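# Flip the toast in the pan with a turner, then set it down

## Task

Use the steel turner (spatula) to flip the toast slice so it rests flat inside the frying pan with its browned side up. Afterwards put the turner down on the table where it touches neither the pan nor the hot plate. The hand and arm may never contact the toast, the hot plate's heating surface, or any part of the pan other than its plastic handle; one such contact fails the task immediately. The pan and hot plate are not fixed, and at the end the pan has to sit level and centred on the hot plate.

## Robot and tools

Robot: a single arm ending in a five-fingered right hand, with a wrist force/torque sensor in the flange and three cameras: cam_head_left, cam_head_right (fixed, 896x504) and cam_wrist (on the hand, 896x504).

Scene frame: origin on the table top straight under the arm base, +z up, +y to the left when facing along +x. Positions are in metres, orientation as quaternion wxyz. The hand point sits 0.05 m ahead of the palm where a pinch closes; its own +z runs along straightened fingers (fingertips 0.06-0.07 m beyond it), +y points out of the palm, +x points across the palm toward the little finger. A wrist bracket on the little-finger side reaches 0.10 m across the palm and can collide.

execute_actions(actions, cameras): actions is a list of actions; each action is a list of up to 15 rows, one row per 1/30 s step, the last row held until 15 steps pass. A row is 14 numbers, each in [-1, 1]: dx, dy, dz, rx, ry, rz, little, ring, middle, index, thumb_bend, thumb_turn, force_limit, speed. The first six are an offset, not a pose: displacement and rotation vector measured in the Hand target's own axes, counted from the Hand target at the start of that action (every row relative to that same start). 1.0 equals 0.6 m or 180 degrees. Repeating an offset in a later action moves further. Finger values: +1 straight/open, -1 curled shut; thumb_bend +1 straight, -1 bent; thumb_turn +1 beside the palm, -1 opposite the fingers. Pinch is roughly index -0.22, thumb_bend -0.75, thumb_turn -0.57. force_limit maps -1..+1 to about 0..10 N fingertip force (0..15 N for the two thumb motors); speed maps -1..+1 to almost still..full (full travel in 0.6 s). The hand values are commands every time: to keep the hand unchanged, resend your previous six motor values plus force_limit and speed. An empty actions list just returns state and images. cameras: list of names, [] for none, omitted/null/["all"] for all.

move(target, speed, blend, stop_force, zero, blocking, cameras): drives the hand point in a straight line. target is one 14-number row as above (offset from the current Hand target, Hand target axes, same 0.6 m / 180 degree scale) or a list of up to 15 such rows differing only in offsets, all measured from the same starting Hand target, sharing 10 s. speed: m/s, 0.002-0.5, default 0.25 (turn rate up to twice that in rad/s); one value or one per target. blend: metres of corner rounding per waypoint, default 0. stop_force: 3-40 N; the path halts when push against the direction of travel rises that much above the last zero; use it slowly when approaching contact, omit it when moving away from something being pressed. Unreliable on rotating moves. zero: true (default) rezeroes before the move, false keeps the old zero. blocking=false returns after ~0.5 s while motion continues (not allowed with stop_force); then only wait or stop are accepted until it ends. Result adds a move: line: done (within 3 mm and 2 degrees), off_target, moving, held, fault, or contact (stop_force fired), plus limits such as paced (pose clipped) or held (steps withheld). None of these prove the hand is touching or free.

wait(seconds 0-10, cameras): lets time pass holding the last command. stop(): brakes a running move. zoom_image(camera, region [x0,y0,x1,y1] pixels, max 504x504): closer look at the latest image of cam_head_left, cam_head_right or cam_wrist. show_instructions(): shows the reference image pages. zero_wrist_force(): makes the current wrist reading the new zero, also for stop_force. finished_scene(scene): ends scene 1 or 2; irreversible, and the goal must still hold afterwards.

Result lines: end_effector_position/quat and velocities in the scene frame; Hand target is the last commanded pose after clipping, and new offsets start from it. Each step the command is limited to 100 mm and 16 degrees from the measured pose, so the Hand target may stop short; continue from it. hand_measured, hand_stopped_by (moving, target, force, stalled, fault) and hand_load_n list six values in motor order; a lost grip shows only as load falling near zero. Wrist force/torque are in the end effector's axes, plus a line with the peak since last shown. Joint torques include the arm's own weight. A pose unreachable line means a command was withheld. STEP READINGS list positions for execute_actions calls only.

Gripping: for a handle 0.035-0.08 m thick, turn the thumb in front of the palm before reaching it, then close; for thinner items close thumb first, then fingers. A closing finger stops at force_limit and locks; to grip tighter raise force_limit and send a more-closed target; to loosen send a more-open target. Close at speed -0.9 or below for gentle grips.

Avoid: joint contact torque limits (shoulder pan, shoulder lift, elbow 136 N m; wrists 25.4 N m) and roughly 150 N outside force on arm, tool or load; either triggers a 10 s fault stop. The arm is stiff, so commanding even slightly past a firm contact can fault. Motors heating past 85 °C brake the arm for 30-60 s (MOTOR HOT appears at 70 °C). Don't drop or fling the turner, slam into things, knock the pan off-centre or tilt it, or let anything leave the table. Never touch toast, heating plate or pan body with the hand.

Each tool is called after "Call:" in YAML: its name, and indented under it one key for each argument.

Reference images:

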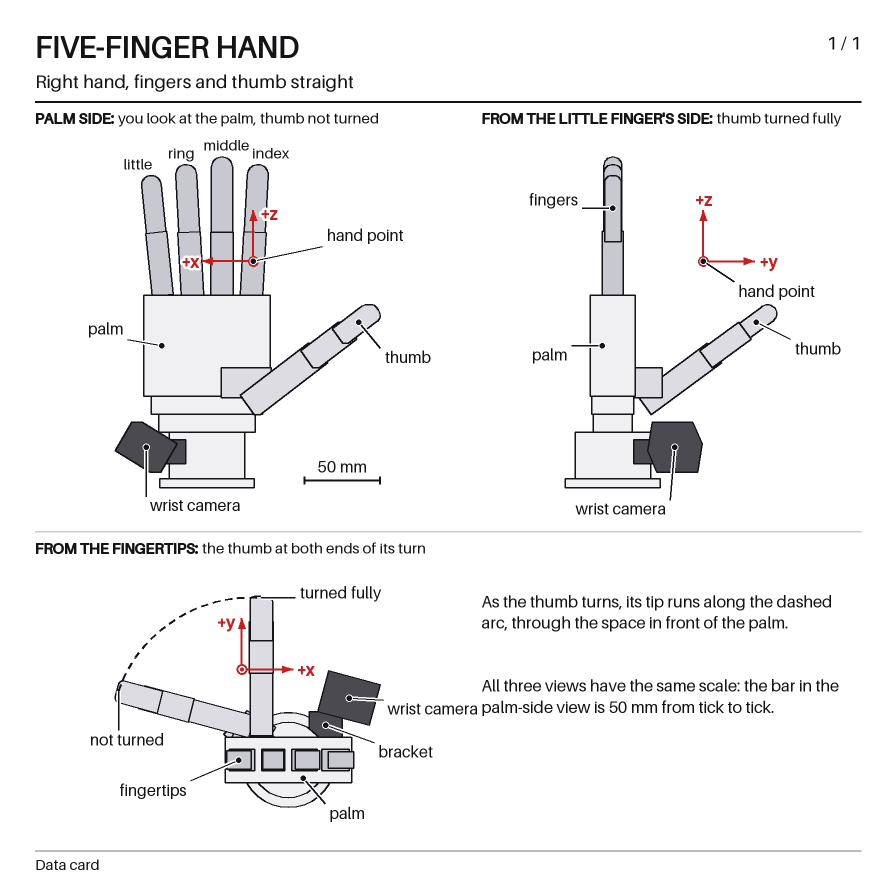

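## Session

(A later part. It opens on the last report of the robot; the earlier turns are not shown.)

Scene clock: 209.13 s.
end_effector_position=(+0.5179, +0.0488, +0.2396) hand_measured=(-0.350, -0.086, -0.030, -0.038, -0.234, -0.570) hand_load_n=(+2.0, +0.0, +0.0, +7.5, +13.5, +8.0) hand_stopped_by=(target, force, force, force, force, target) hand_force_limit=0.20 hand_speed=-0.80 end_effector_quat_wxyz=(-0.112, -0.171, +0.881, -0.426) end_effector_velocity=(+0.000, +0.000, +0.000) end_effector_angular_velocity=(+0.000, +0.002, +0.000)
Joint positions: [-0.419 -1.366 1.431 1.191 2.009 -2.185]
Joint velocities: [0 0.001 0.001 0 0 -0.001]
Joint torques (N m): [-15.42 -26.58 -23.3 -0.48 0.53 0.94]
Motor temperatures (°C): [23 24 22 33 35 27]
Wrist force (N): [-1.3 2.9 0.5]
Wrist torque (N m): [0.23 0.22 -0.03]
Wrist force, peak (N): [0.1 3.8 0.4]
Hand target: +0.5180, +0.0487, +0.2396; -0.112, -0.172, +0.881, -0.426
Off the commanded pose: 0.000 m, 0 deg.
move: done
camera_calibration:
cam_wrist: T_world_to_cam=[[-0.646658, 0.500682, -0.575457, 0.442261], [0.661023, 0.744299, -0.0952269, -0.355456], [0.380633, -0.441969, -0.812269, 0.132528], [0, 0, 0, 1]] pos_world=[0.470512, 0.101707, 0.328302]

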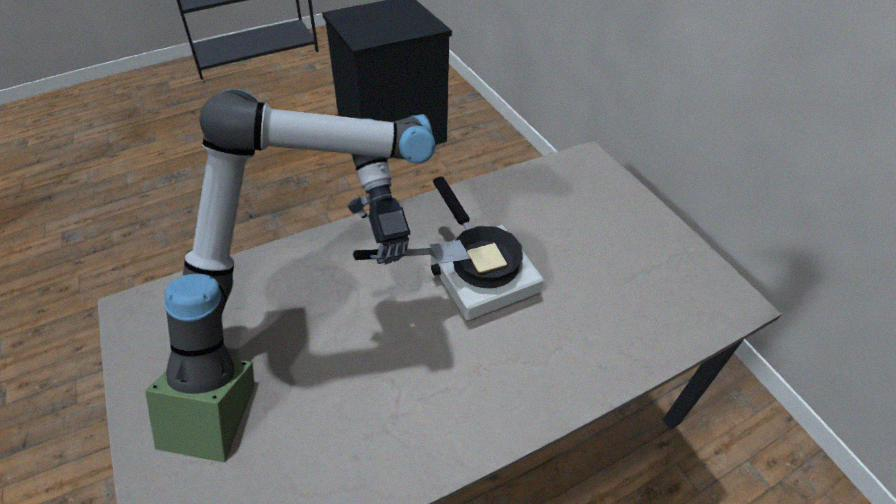

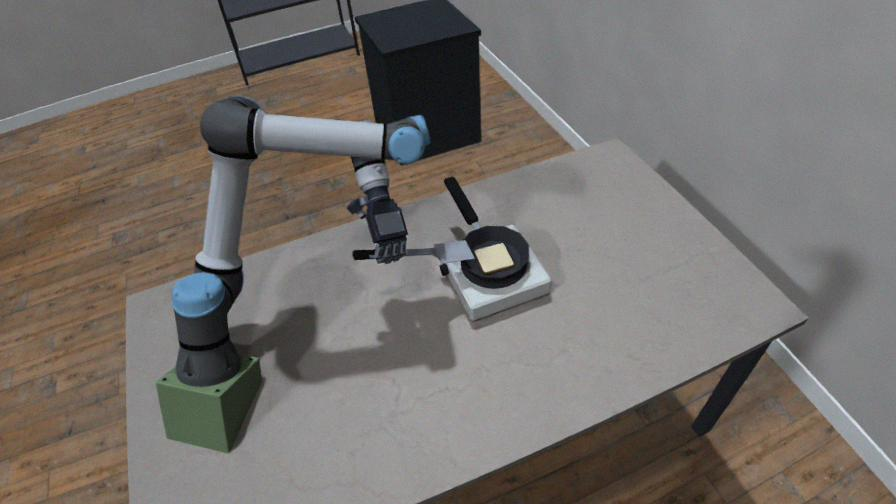

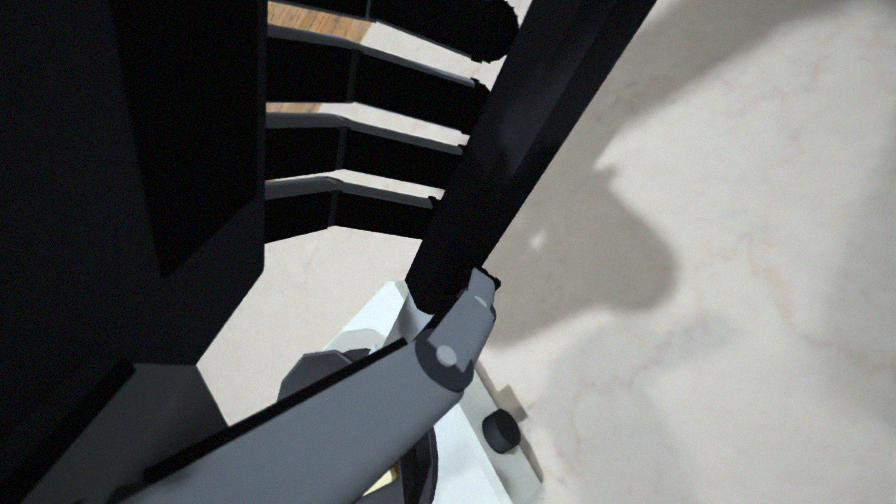

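Call:
move:
  target: [-0.1037,-0.0575,-0.0403,-0.0252,0.0707,-0.0964,-0.35,-0.3,-0.3,-0.4,-0.85,-0.57,0.2,-0.8]
  speed: 0.15

Call:
zoom_image:
  camera: "cam_head_right"
  region: [400, 190, 560, 310]

Call:
zoom_image:
  camera: "cam_head_left"
  region: [400, 190, 560, 310]

Scene clock: 230.17 s.
end_effector_position=(+0.5899, +0.0608, +0.2576) hand_measured=(-0.350, -0.086, -0.030, -0.038, -0.234, -0.570) hand_load_n=(+2.0, +0.0, +0.0, +8.0, +13.5, +8.0) hand_stopped_by=(target, force, force, force, force, target) hand_force_limit=0.20 hand_speed=-0.80 end_effector_quat_wxyz=(-0.278, -0.250, +0.844, -0.386) end_effector_velocity=(+0.001, +0.001, +0.000) end_effector_angular_velocity=(+0.000, -0.004, +0.001)
Joint positions: [-0.341 -0.962 0.816 1.695 2.097 -2.284]
Joint velocities: [0.001 0 -0.003 0 0 0.002]
Joint torques (N m): [-23.38 -41.08 -22.21 3.88 0.7 1.83]
Motor temperatures (°C): [23 24 22 33 35 27]
Wrist force (N): [-1.8 2.0 0.6]
Wrist torque (N m): [0.18 0.26 -0.02]
Wrist force, peak (N): [-1.0 3.4 0.3]
Hand target: +0.5899, +0.0607, +0.2577; -0.278, -0.250, +0.844, -0.386
Off the commanded pose: 0.000 m, 0 deg.
move: done
camera_calibration:
cam_wrist: T_world_to_cam=[[-0.815027, 0.500636, -0.291711, 0.519401], [0.577349, 0.744246, -0.335808, -0.298899], [0.0489873, -0.442111, -0.895622, 0.342233], [0, 0, 0, 1]] pos_world=[0.57913, 0.113729, 0.357653]

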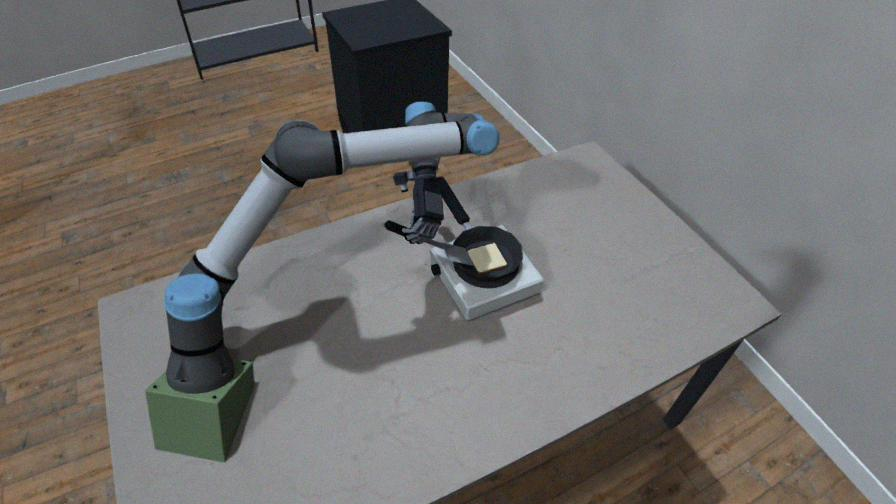

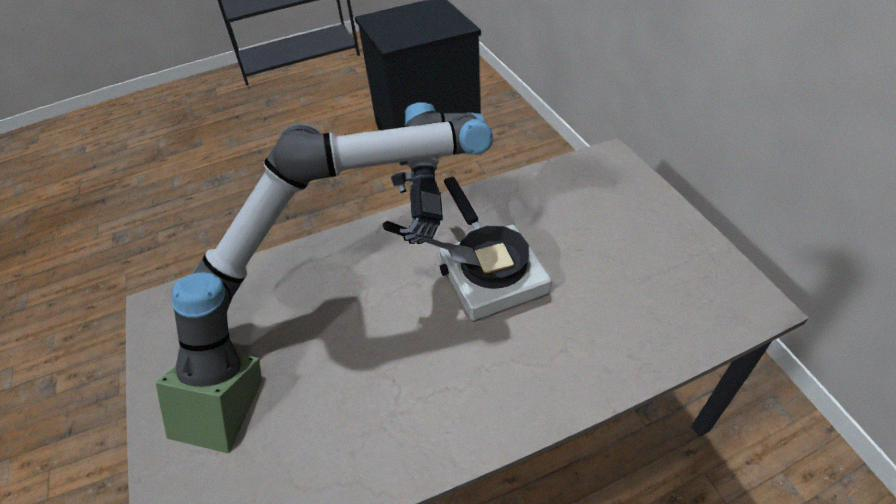

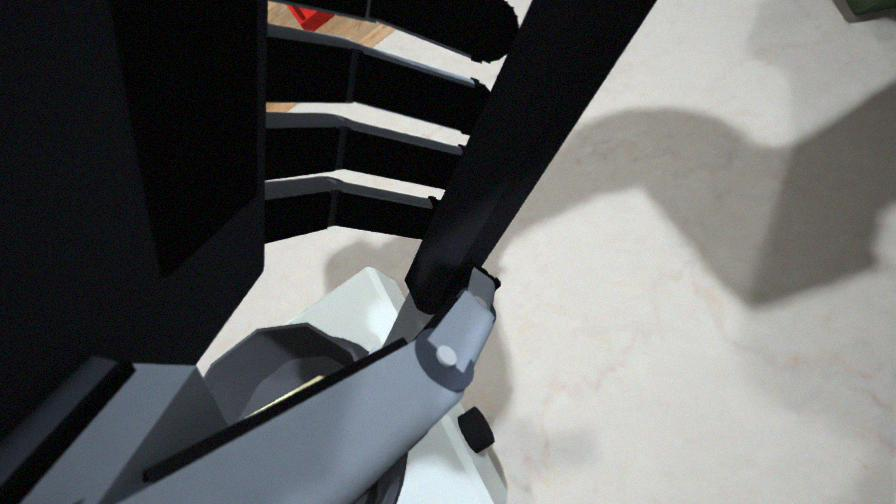

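Scaled by 3.150.

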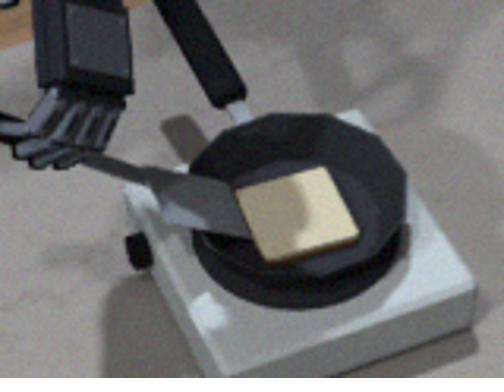

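Scaled by 3.150.

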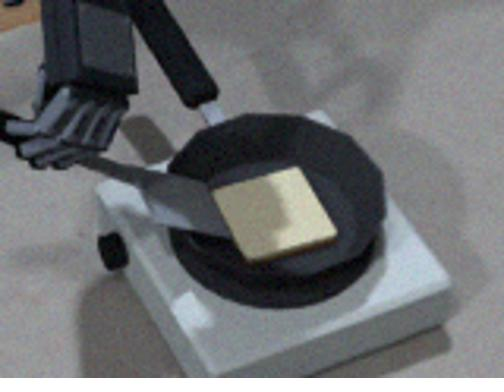

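Call:
move:
  target: [-0.0607,0.047,0.0504,0,0,0,-0.35,-0.3,-0.3,-0.4,-0.85,-0.57,0.2,-0.8]
  speed: 0.02
  stop_force: 3

Call:
zoom_image:
  camera: "cam_head_right"
  region: [400, 190, 560, 310]

Call:
zoom_image:
  camera: "cam_head_left"
  region: [400, 190, 560, 310]

Scene clock: 237.70 s.
end_effector_position=(+0.5899, +0.0606, +0.2026) hand_measured=(-0.350, -0.086, -0.030, -0.038, -0.234, -0.570) hand_load_n=(+0.0, +0.5, +0.0, +8.0, +9.0, -1.0) hand_stopped_by=(target, force, force, force, force, target) hand_force_limit=0.20 hand_speed=-0.80 end_effector_quat_wxyz=(-0.278, -0.250, +0.844, -0.386) end_effector_velocity=(+0.000, +0.000, +0.000) end_effector_angular_velocity=(+0.000, +0.001, +0.001)
Joint positions: [-0.297 -0.925 0.886 1.613 2.097 -2.234]
Joint velocities: [0 -0.001 0.001 -0.001 0 -0.001]
Joint torques (N m): [-23.64 -59.18 -21.43 5.01 1.32 -2.29]
Motor temperatures (°C): [23 24 22 33 35 27]
Wrist force (N): [-1.6 1.5 -0.1]
Wrist torque (N m): [0.22 0.20 0.03]
Wrist force, peak (N): [-1.8 2.4 0.7]
Hand target: +0.5899, +0.0606, +0.2026; -0.278, -0.250, +0.844, -0.386
Off the commanded pose: 0.000 m, 0 deg.
move: done
camera_calibration:
cam_wrist: T_world_to_cam=[[-0.814994, 0.500779, -0.291557, 0.503358], [0.577414, 0.744165, -0.335875, -0.317341], [0.0487672, -0.442085, -0.895646, 0.293], [0, 0, 0, 1]] pos_world=[0.579182, 0.113614, 0.302595]

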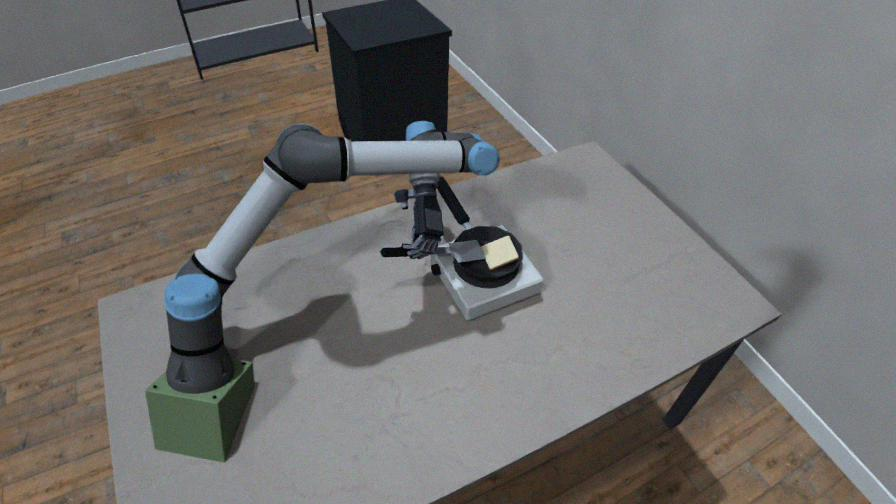

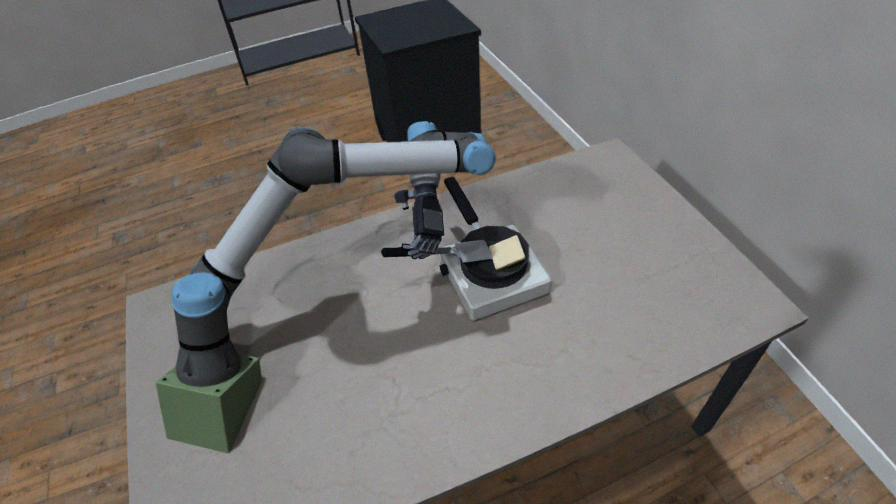

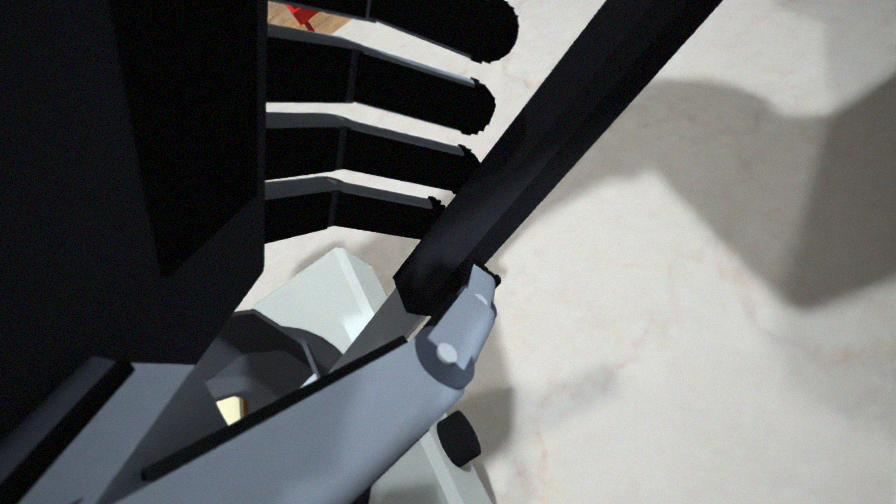

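Scaled by 3.150.

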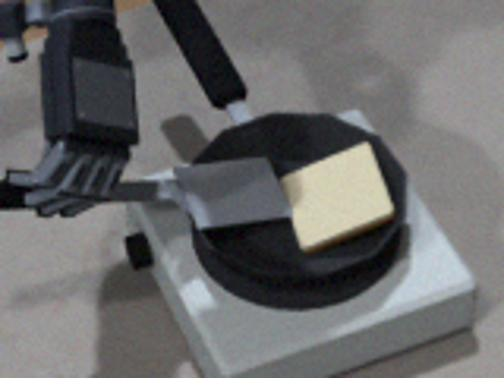

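Scaled by 3.150.

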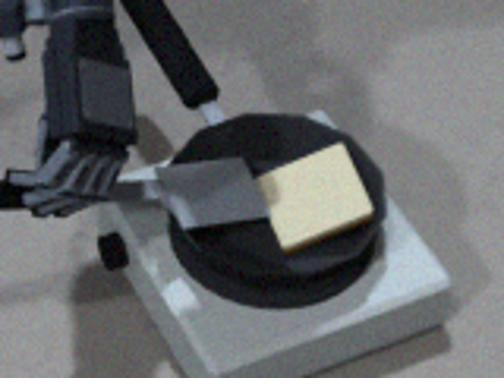

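Call:
zoom_image:
  camera: "cam_head_right"
  region: [440, 225, 540, 295]

Call:
zoom_image:
  camera: "cam_head_left"
  region: [430, 225, 530, 295]

Scaled by 5.040.

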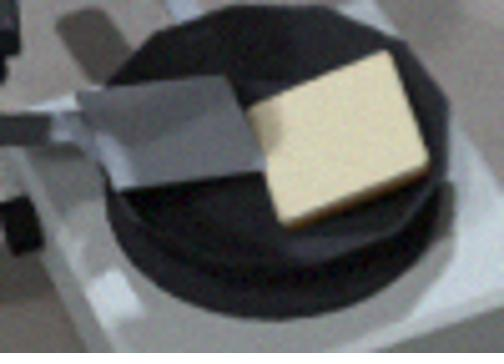

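Scaled by 5.040.

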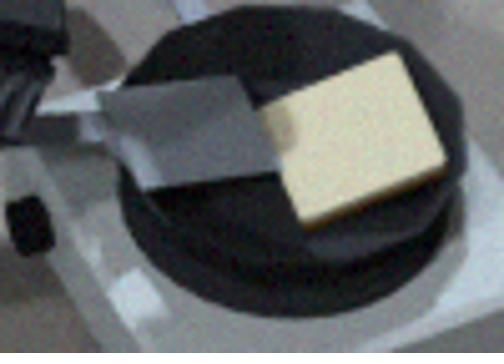

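Call:
move:
  target:
    - [0.0243,-0.0188,-0.0202,0,0,0,-0.4,-0.35,-0.35,-0.5,-0.95,-0.57,0.6,-0.8]
    - [0.0735,-0.0235,0.0437,0,0,0,-0.4,-0.35,-0.35,-0.5,-0.95,-0.57,0.6,-0.8]
  speed: 0.05

Call:
zoom_image:
  camera: "cam_head_right"
  region: [440, 225, 540, 295]

Call:
zoom_image:
  camera: "cam_head_left"
  region: [430, 225, 530, 295]

Scene clock: 262.60 s.
end_effector_position=(+0.5599, +0.0227, +0.2247) hand_measured=(-0.400, -0.350, -0.070, -0.038, -0.238, -0.570) hand_load_n=(+0.0, +0.0, +11.0, +5.5, +15.5, +1.0) hand_stopped_by=(target, target, force, force, force, target) hand_force_limit=0.60 hand_speed=-0.80 end_effector_quat_wxyz=(-0.278, -0.250, +0.844, -0.386) end_effector_velocity=(+0.000, +0.000, +0.000) end_effector_angular_velocity=(+0.000, +0.001, +0.001)
Joint positions: [-0.387 -1.028 1.047 1.503 2.095 -2.337]
Joint velocities: [0 0 0 0 0.001 -0.001]
Joint torques (N m): [-11.54 -30.94 -15.77 4.58 1.09 2.03]
Motor temperatures (°C): [22 24 22 33 35 27]
Wrist force (N): [-1.4 2.1 -0.7]
Wrist torque (N m): [0.29 0.14 0.04]
Wrist force, peak (N): [-2.0 2.1 -0.5]
Hand target: +0.5598, +0.0227, +0.2246; -0.278, -0.250, +0.844, -0.386
Off the commanded pose: 0.000 m, 0 deg.
move: done
camera_calibration:
cam_wrist: T_world_to_cam=[[-0.814979, 0.500699, -0.291734, 0.50433], [0.577419, 0.74418, -0.335833, -0.264367], [0.0489516, -0.44215, -0.895605, 0.297385], [0, 0, 0, 1]] pos_world=[0.549112, 0.0757077, 0.324687]

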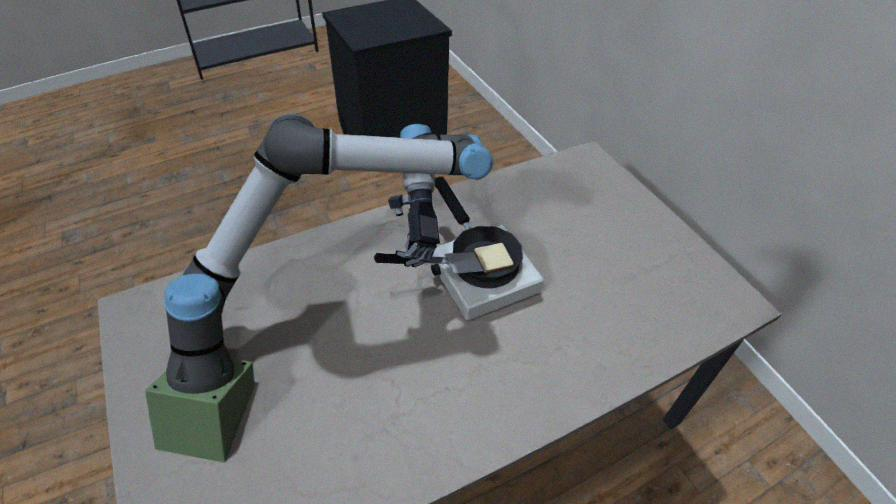

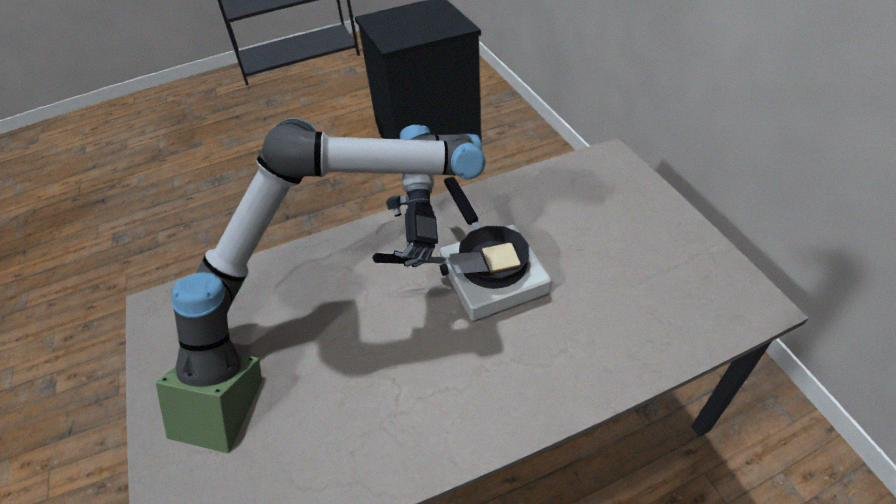

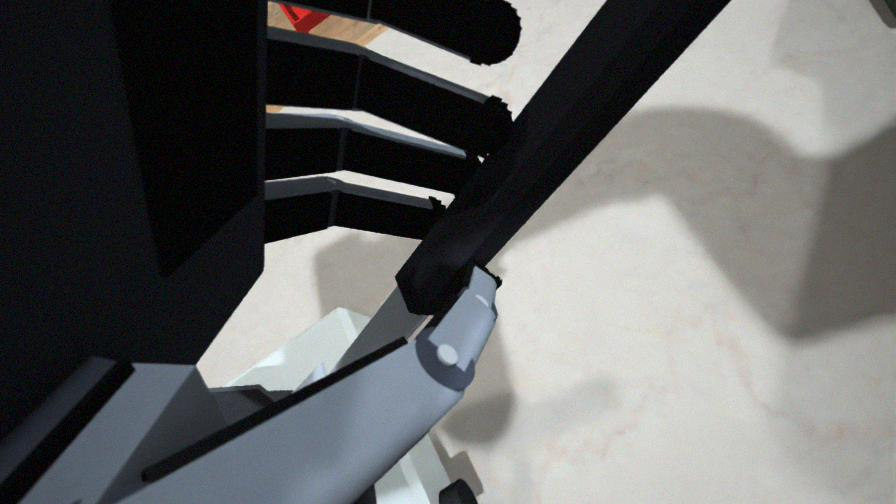

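Scaled by 5.040.

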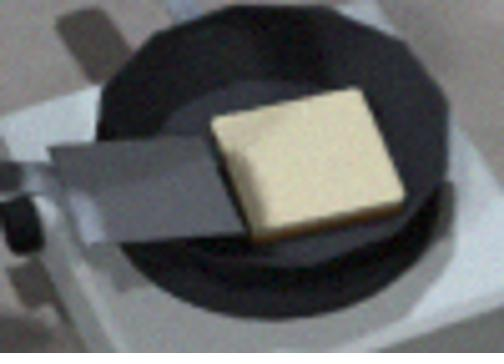

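Scaled by 5.040.

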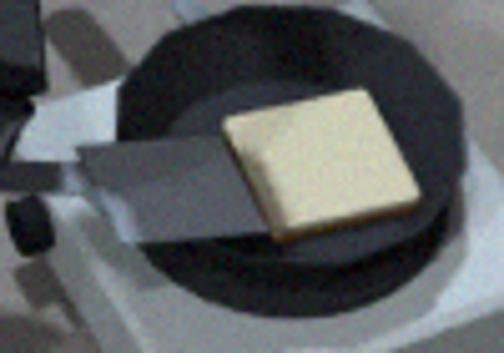

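Call:
move:
  target: [0.003,-0.0548,-0.0578,-0.0161,0.0449,-0.0615,-0.4,-0.35,-0.35,-0.5,-0.95,-0.57,0.6,-0.8]
  speed: 0.05

Call:
zoom_image:
  camera: "cam_head_right"
  region: [440, 225, 540, 295]

Call:
zoom_image:
  camera: "cam_head_left"
  region: [430, 225, 530, 295]

Scene clock: 273.23 s.
end_effector_position=(+0.5889, +0.0307, +0.2615) hand_measured=(-0.400, -0.350, -0.070, -0.038, -0.238, -0.570) hand_load_n=(+0.0, +0.0, +8.5, +7.0, +14.0, +4.0) hand_stopped_by=(target, target, force, force, force, target) hand_force_limit=0.60 hand_speed=-0.80 end_effector_quat_wxyz=(-0.379, -0.295, +0.803, -0.352) end_effector_velocity=(+0.000, +0.000, +0.000) end_effector_angular_velocity=(+0.000, -0.002, +0.001)
Joint positions: [-0.361 -0.814 0.655 1.855 2.161 -2.416]
Joint velocities: [0 0 -0.001 -0.001 0 0]
Joint torques (N m): [-24.08 -60.61 -15.85 0.67 0.35 2.38]
Motor temperatures (°C): [22 24 22 33 35 27]
Wrist force (N): [-1.8 1.6 -0.2]
Wrist torque (N m): [0.23 0.17 0.01]
Wrist force, peak (N): [-1.9 2.3 -0.8]
Hand target: +0.5890, +0.0307, +0.2616; -0.379, -0.295, +0.803, -0.352
Off the commanded pose: 0.000 m, 0 deg.
move: done
camera_calibration:
cam_wrist: T_world_to_cam=[[-0.861438, 0.500674, -0.0851506, 0.508105], [0.478679, 0.744422, -0.465513, -0.182673], [-0.169682, -0.44177, -0.880935, 0.457448], [0, 0, 0, 1]] pos_world=[0.602763, 0.0836771, 0.361211]

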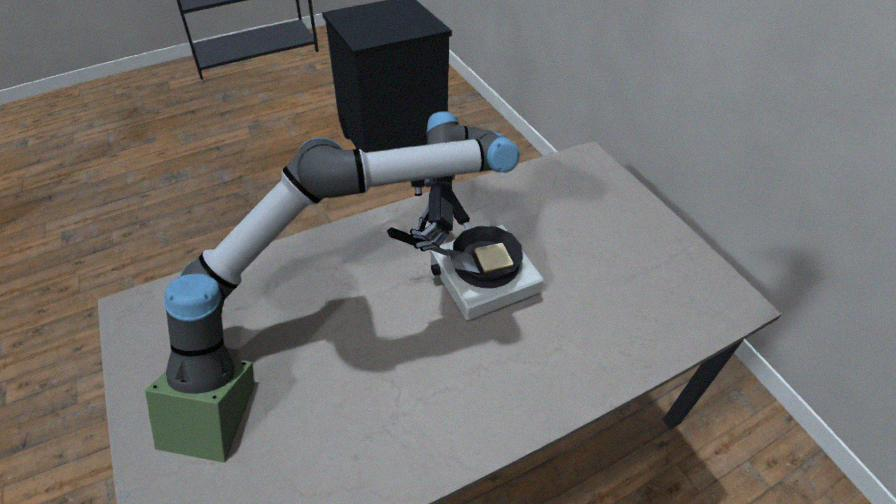

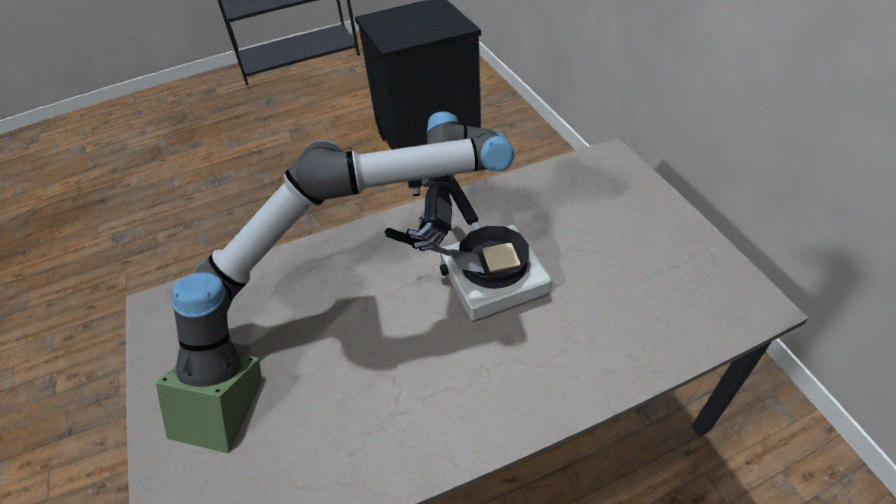

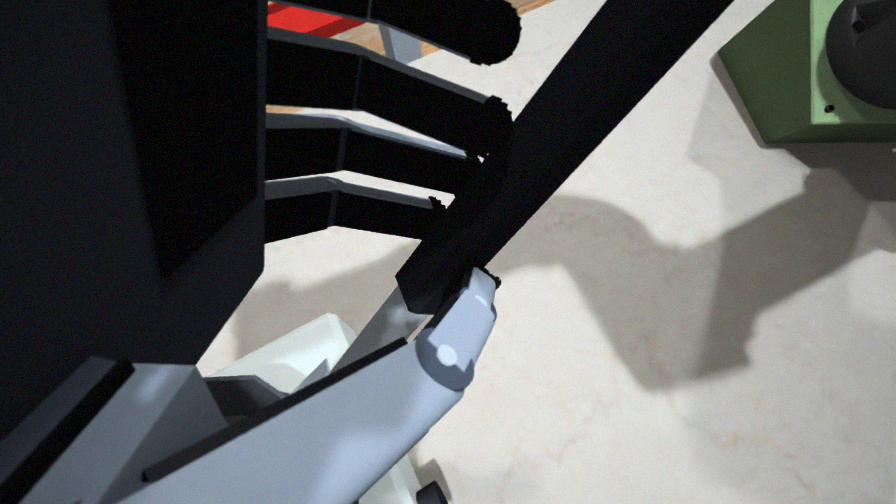

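Scaled by 5.040.

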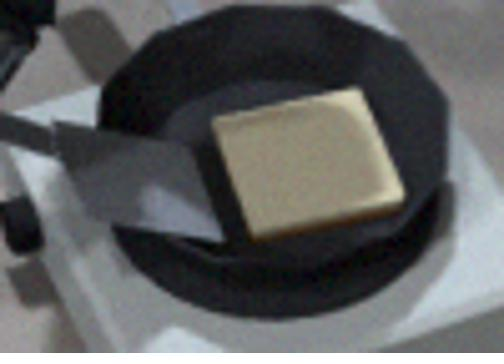

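Scaled by 5.040.

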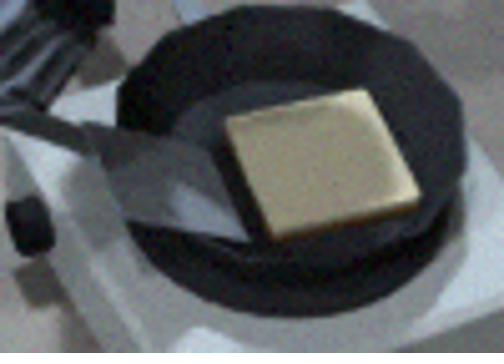

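Call:
move:
  target: [-0.0204,0.0085,0.0116,0,0,0,-0.4,-0.35,-0.35,-0.5,-0.95,-0.57,0.6,-0.8]
  speed: 0.02
  stop_force: 3

Call:
zoom_image:
  camera: "cam_head_left"
  region: [430, 225, 530, 295]

Call:
zoom_image:
  camera: "cam_head_right"
  region: [440, 225, 540, 295]

Scene clock: 286.97 s.
end_effector_position=(+0.5890, +0.0307, +0.2466) hand_measured=(-0.400, -0.350, -0.070, -0.038, -0.238, -0.570) hand_load_n=(+0.0, +0.0, +10.5, +5.5, +15.5, +1.5) hand_stopped_by=(target, target, force, force, force, target) hand_force_limit=0.60 hand_speed=-0.80 end_effector_quat_wxyz=(-0.379, -0.295, +0.803, -0.352) end_effector_velocity=(+0.000, +0.000, +0.000) end_effector_angular_velocity=(+0.001, +0.001, +0.000)
Joint positions: [-0.35 -0.806 0.677 1.833 2.16 -2.403]
Joint velocities: [0 0 0 0 0 -0.001]
Joint torques (N m): [-25.74 -60.45 -22.09 5.1 2.55 -2.34]
Motor temperatures (°C): [22 24 22 33 35 27]
Wrist force (N): [-1.9 1.1 -0.6]
Wrist torque (N m): [0.26 0.09 0.05]
Wrist force, peak (N): [-2.4 1.7 -0.2]
Hand target: +0.5890, +0.0307, +0.2467; -0.379, -0.295, +0.803, -0.352
Off the commanded pose: 0.000 m, 0 deg.
move: done
camera_calibration:
cam_wrist: T_world_to_cam=[[-0.861372, 0.500745, -0.0853955, 0.506928], [0.478868, 0.744371, -0.4654, -0.18975], [-0.169481, -0.441775, -0.880971, 0.444215], [0, 0, 0, 1]] pos_world=[0.602804, 0.0836461, 0.346321]

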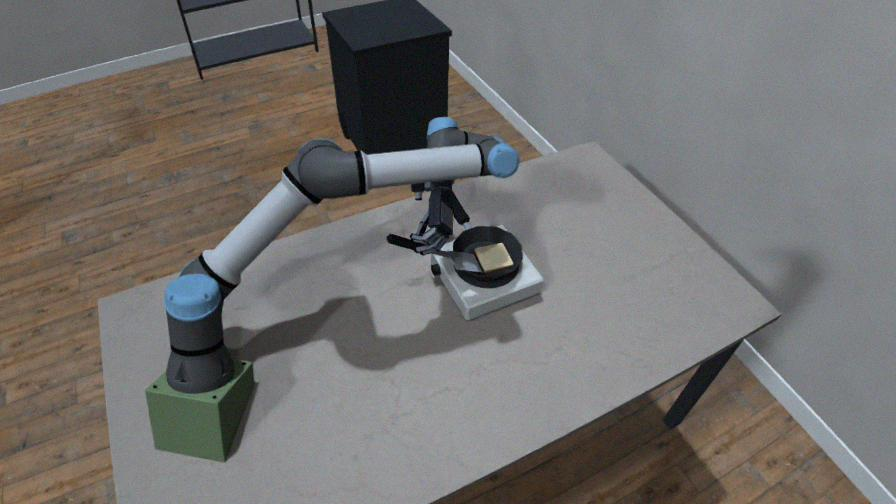

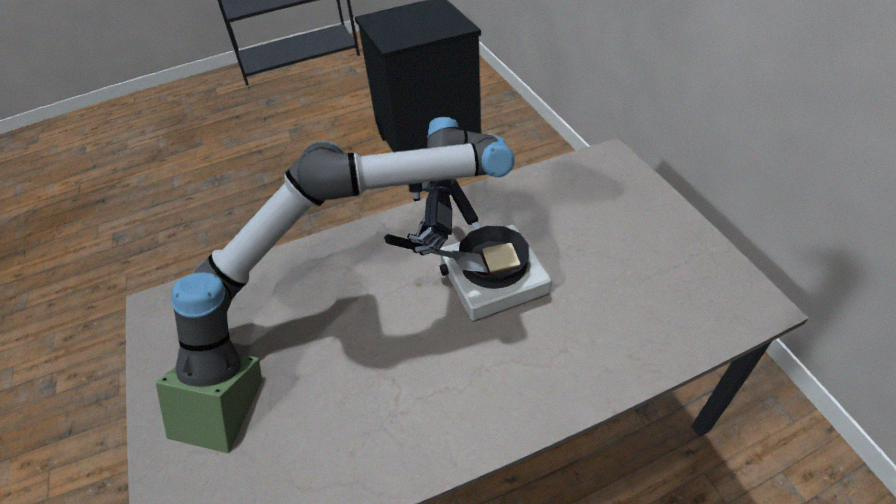

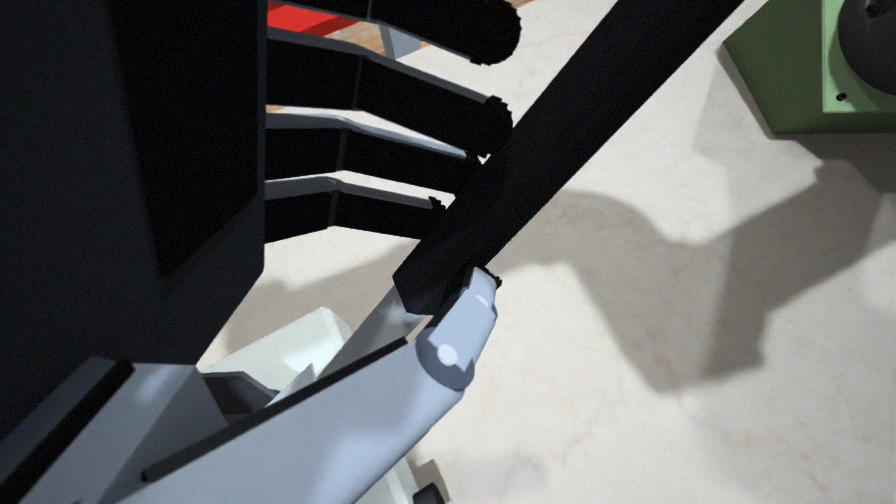

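Scaled by 5.040.

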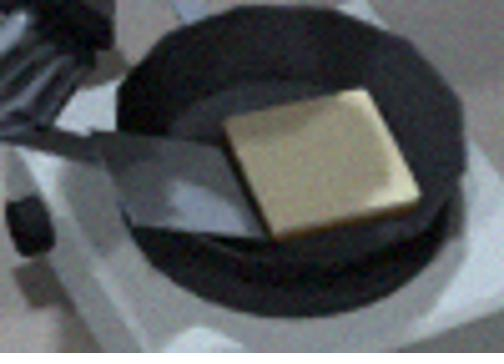

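Scaled by 5.040.

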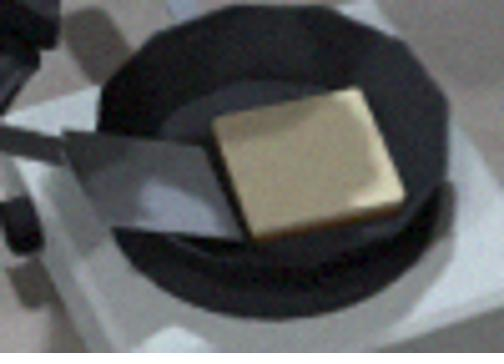

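Call:
move:
  target: [-0.0463,-0.0067,0.0072,0.0092,-0.0257,0.0351,-0.4,-0.35,-0.35,-0.5,-0.95,-0.57,0.6,-0.8]
  speed: 0.02

Call:
zoom_image:
  camera: "cam_head_left"
  region: [430, 225, 530, 295]

Call:
zoom_image:
  camera: "cam_head_right"
  region: [440, 225, 540, 295]

Scene clock: 297.77 s.
end_effector_position=(+0.6053, +0.0307, +0.2233) hand_measured=(-0.400, -0.350, -0.070, -0.038, -0.238, -0.570) hand_load_n=(+0.0, +0.0, +8.0, +7.5, +14.0, +4.5) hand_stopped_by=(target, target, force, force, force, target) hand_force_limit=0.60 hand_speed=-0.80 end_effector_quat_wxyz=(-0.322, -0.269, +0.828, -0.372) end_effector_velocity=(+0.000, +0.000, +0.000) end_effector_angular_velocity=(+0.001, +0.002, +0.000)
Joint positions: [-0.346 -0.823 0.705 1.732 2.122 -2.338]
Joint velocities: [0 0 -0.001 0.002 0 -0.001]
Joint torques (N m): [-13.2 -56.46 -16.41 3.9 1.95 -0.52]
Motor temperatures (°C): [22 24 22 33 35 27]
Wrist force (N): [-1.7 2.4 0.1]
Wrist torque (N m): [0.29 0.24 -0.06]
Wrist force, peak (N): [-1.7 2.4 0.2]
Hand target: +0.6052, +0.0307, +0.2233; -0.322, -0.270, +0.828, -0.372
Off the commanded pose: 0.000 m, 0 deg.
move: done
camera_calibration:
cam_wrist: T_world_to_cam=[[-0.841025, 0.500694, -0.204898, 0.53332], [0.539142, 0.744365, -0.394013, -0.260843], [-0.0447613, -0.441844, -0.895975, 0.354247], [0, 0, 0, 1]] pos_world=[0.605023, 0.0836542, 0.323897]

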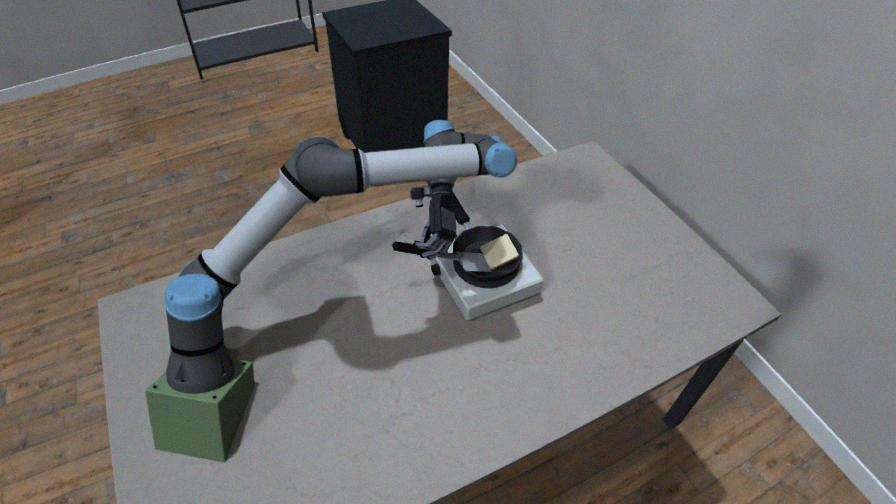

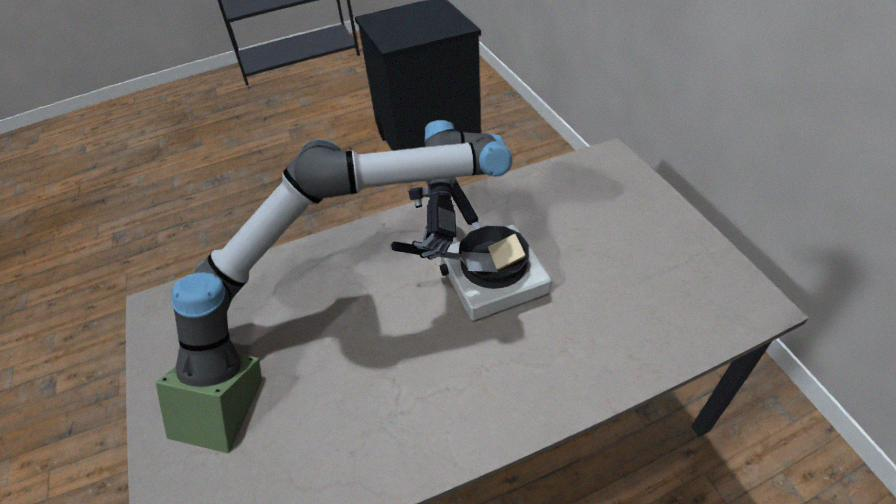

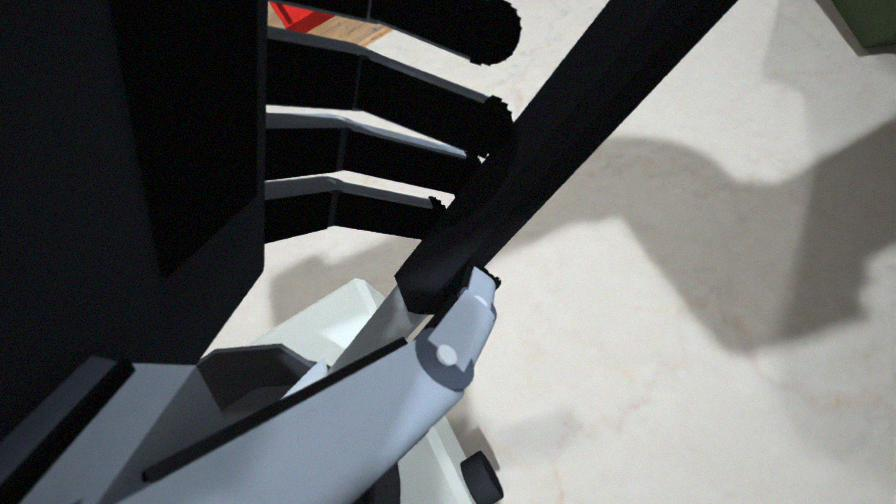

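Scaled by 5.040.

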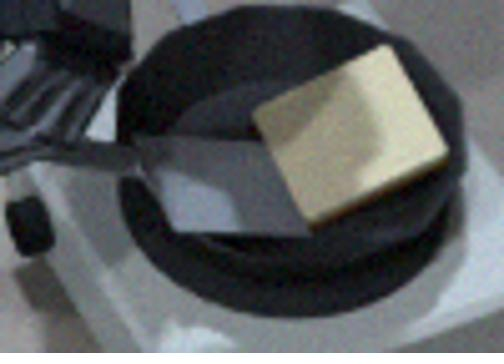

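Scaled by 5.040.

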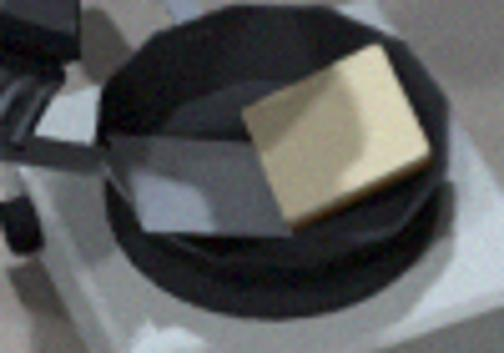

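Call:
move:
  target: [-0.0418,0.0045,0.0143,0.0081,-0.0224,0.0307,-0.4,-0.35,-0.35,-0.5,-0.95,-0.57,0.6,-0.8]
  speed: 0.02
  cameras: ["cam_wrist","cam_head_left","cam_head_right"]

Call:
zoom_image:
  camera: "cam_head_left"
  region: [430, 225, 530, 295]

Call:
zoom_image:
  camera: "cam_head_right"
  region: [440, 225, 540, 295]

Scene clock: 311.13 s.
end_effector_position=(+0.6168, +0.0307, +0.1992) hand_measured=(-0.400, -0.350, -0.070, -0.038, -0.238, -0.570) hand_load_n=(+0.0, +0.0, +6.5, +8.0, +13.5, +5.0) hand_stopped_by=(target, target, force, force, force, target) hand_force_limit=0.60 hand_speed=-0.80 end_effector_quat_wxyz=(-0.271, -0.246, +0.846, -0.388) end_effector_velocity=(+0.000, +0.000, +0.001) end_effector_angular_velocity=(-0.001, +0.001, -0.002)
Joint positions: [-0.339 -0.85 0.769 1.619 2.093 -2.274]
Joint velocities: [0 0 0 0.003 0 0.002]
Joint torques (N m): [-13.4 -54.08 -23.16 4.17 1.63 -0.94]
Motor temperatures (°C): [22 24 22 33 35 27]
Wrist force (N): [-1.9 2.0 0.0]
Wrist torque (N m): [0.15 0.30 -0.03]
Wrist force, peak (N): [-2.2 2.4 0.2]
Hand target: +0.6168, +0.0307, +0.1993; -0.271, -0.246, +0.846, -0.388
Off the commanded pose: 0.000 m, 0 deg.
move: done
camera_calibration:
cam_wrist: T_world_to_cam=[[-0.809831, 0.500597, -0.305902, 0.539006], [0.583092, 0.744265, -0.32569, -0.317224], [0.0646322, -0.442123, -0.894623, 0.265484], [0, 0, 0, 1]] pos_world=[0.604316, 0.0836508, 0.299074]

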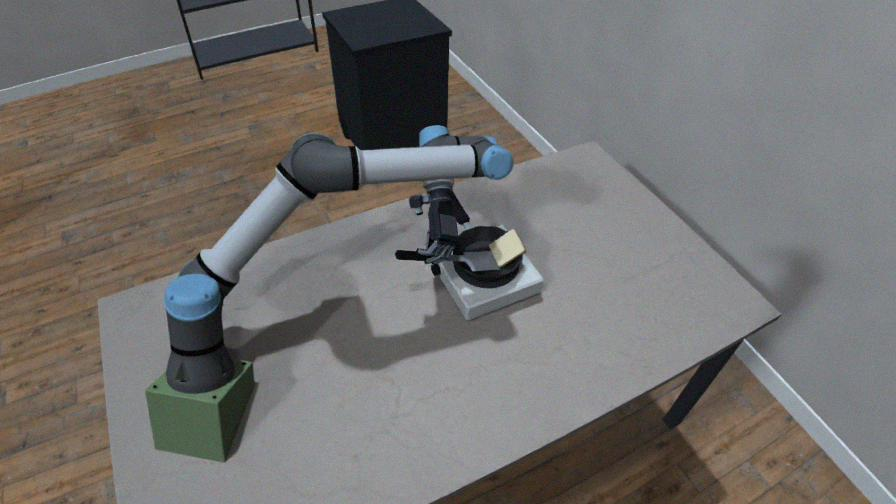

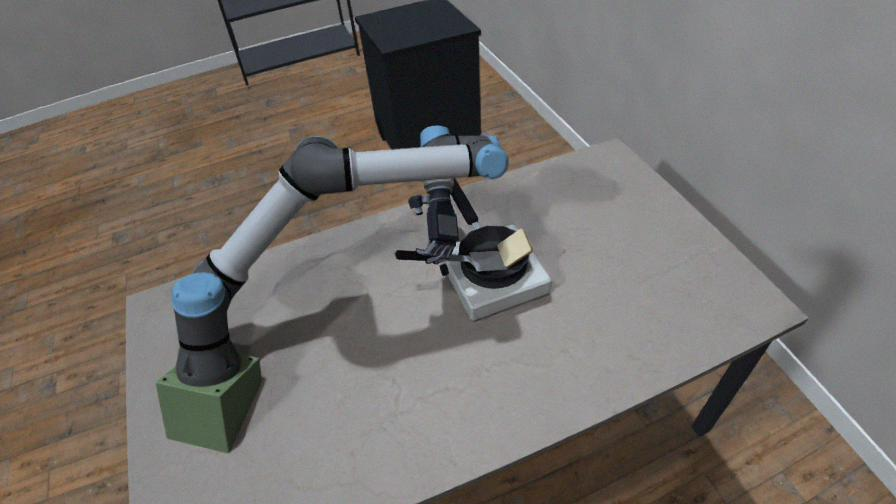

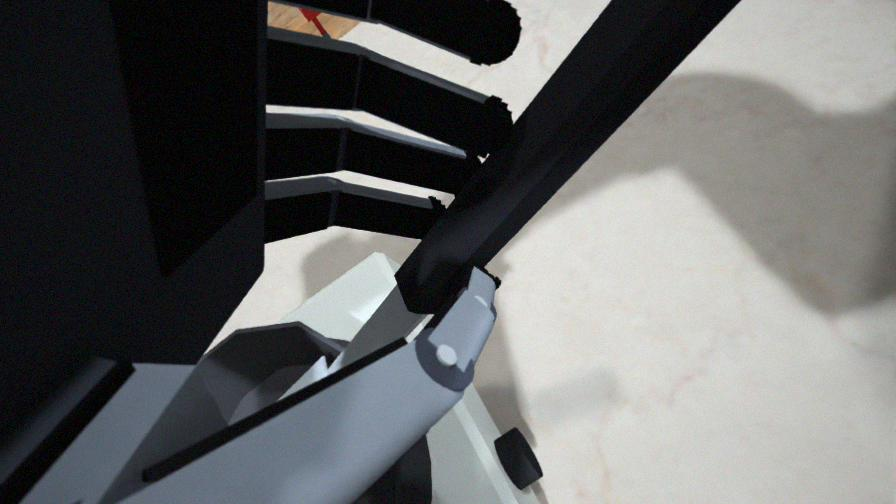

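Scaled by 5.040.

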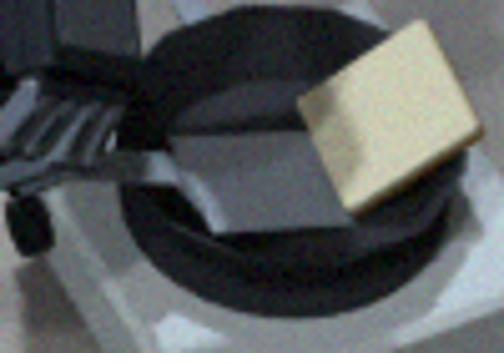

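Scaled by 5.040.

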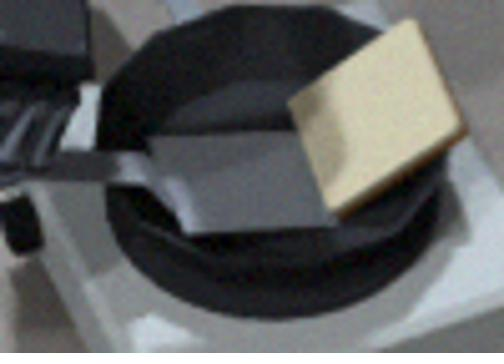

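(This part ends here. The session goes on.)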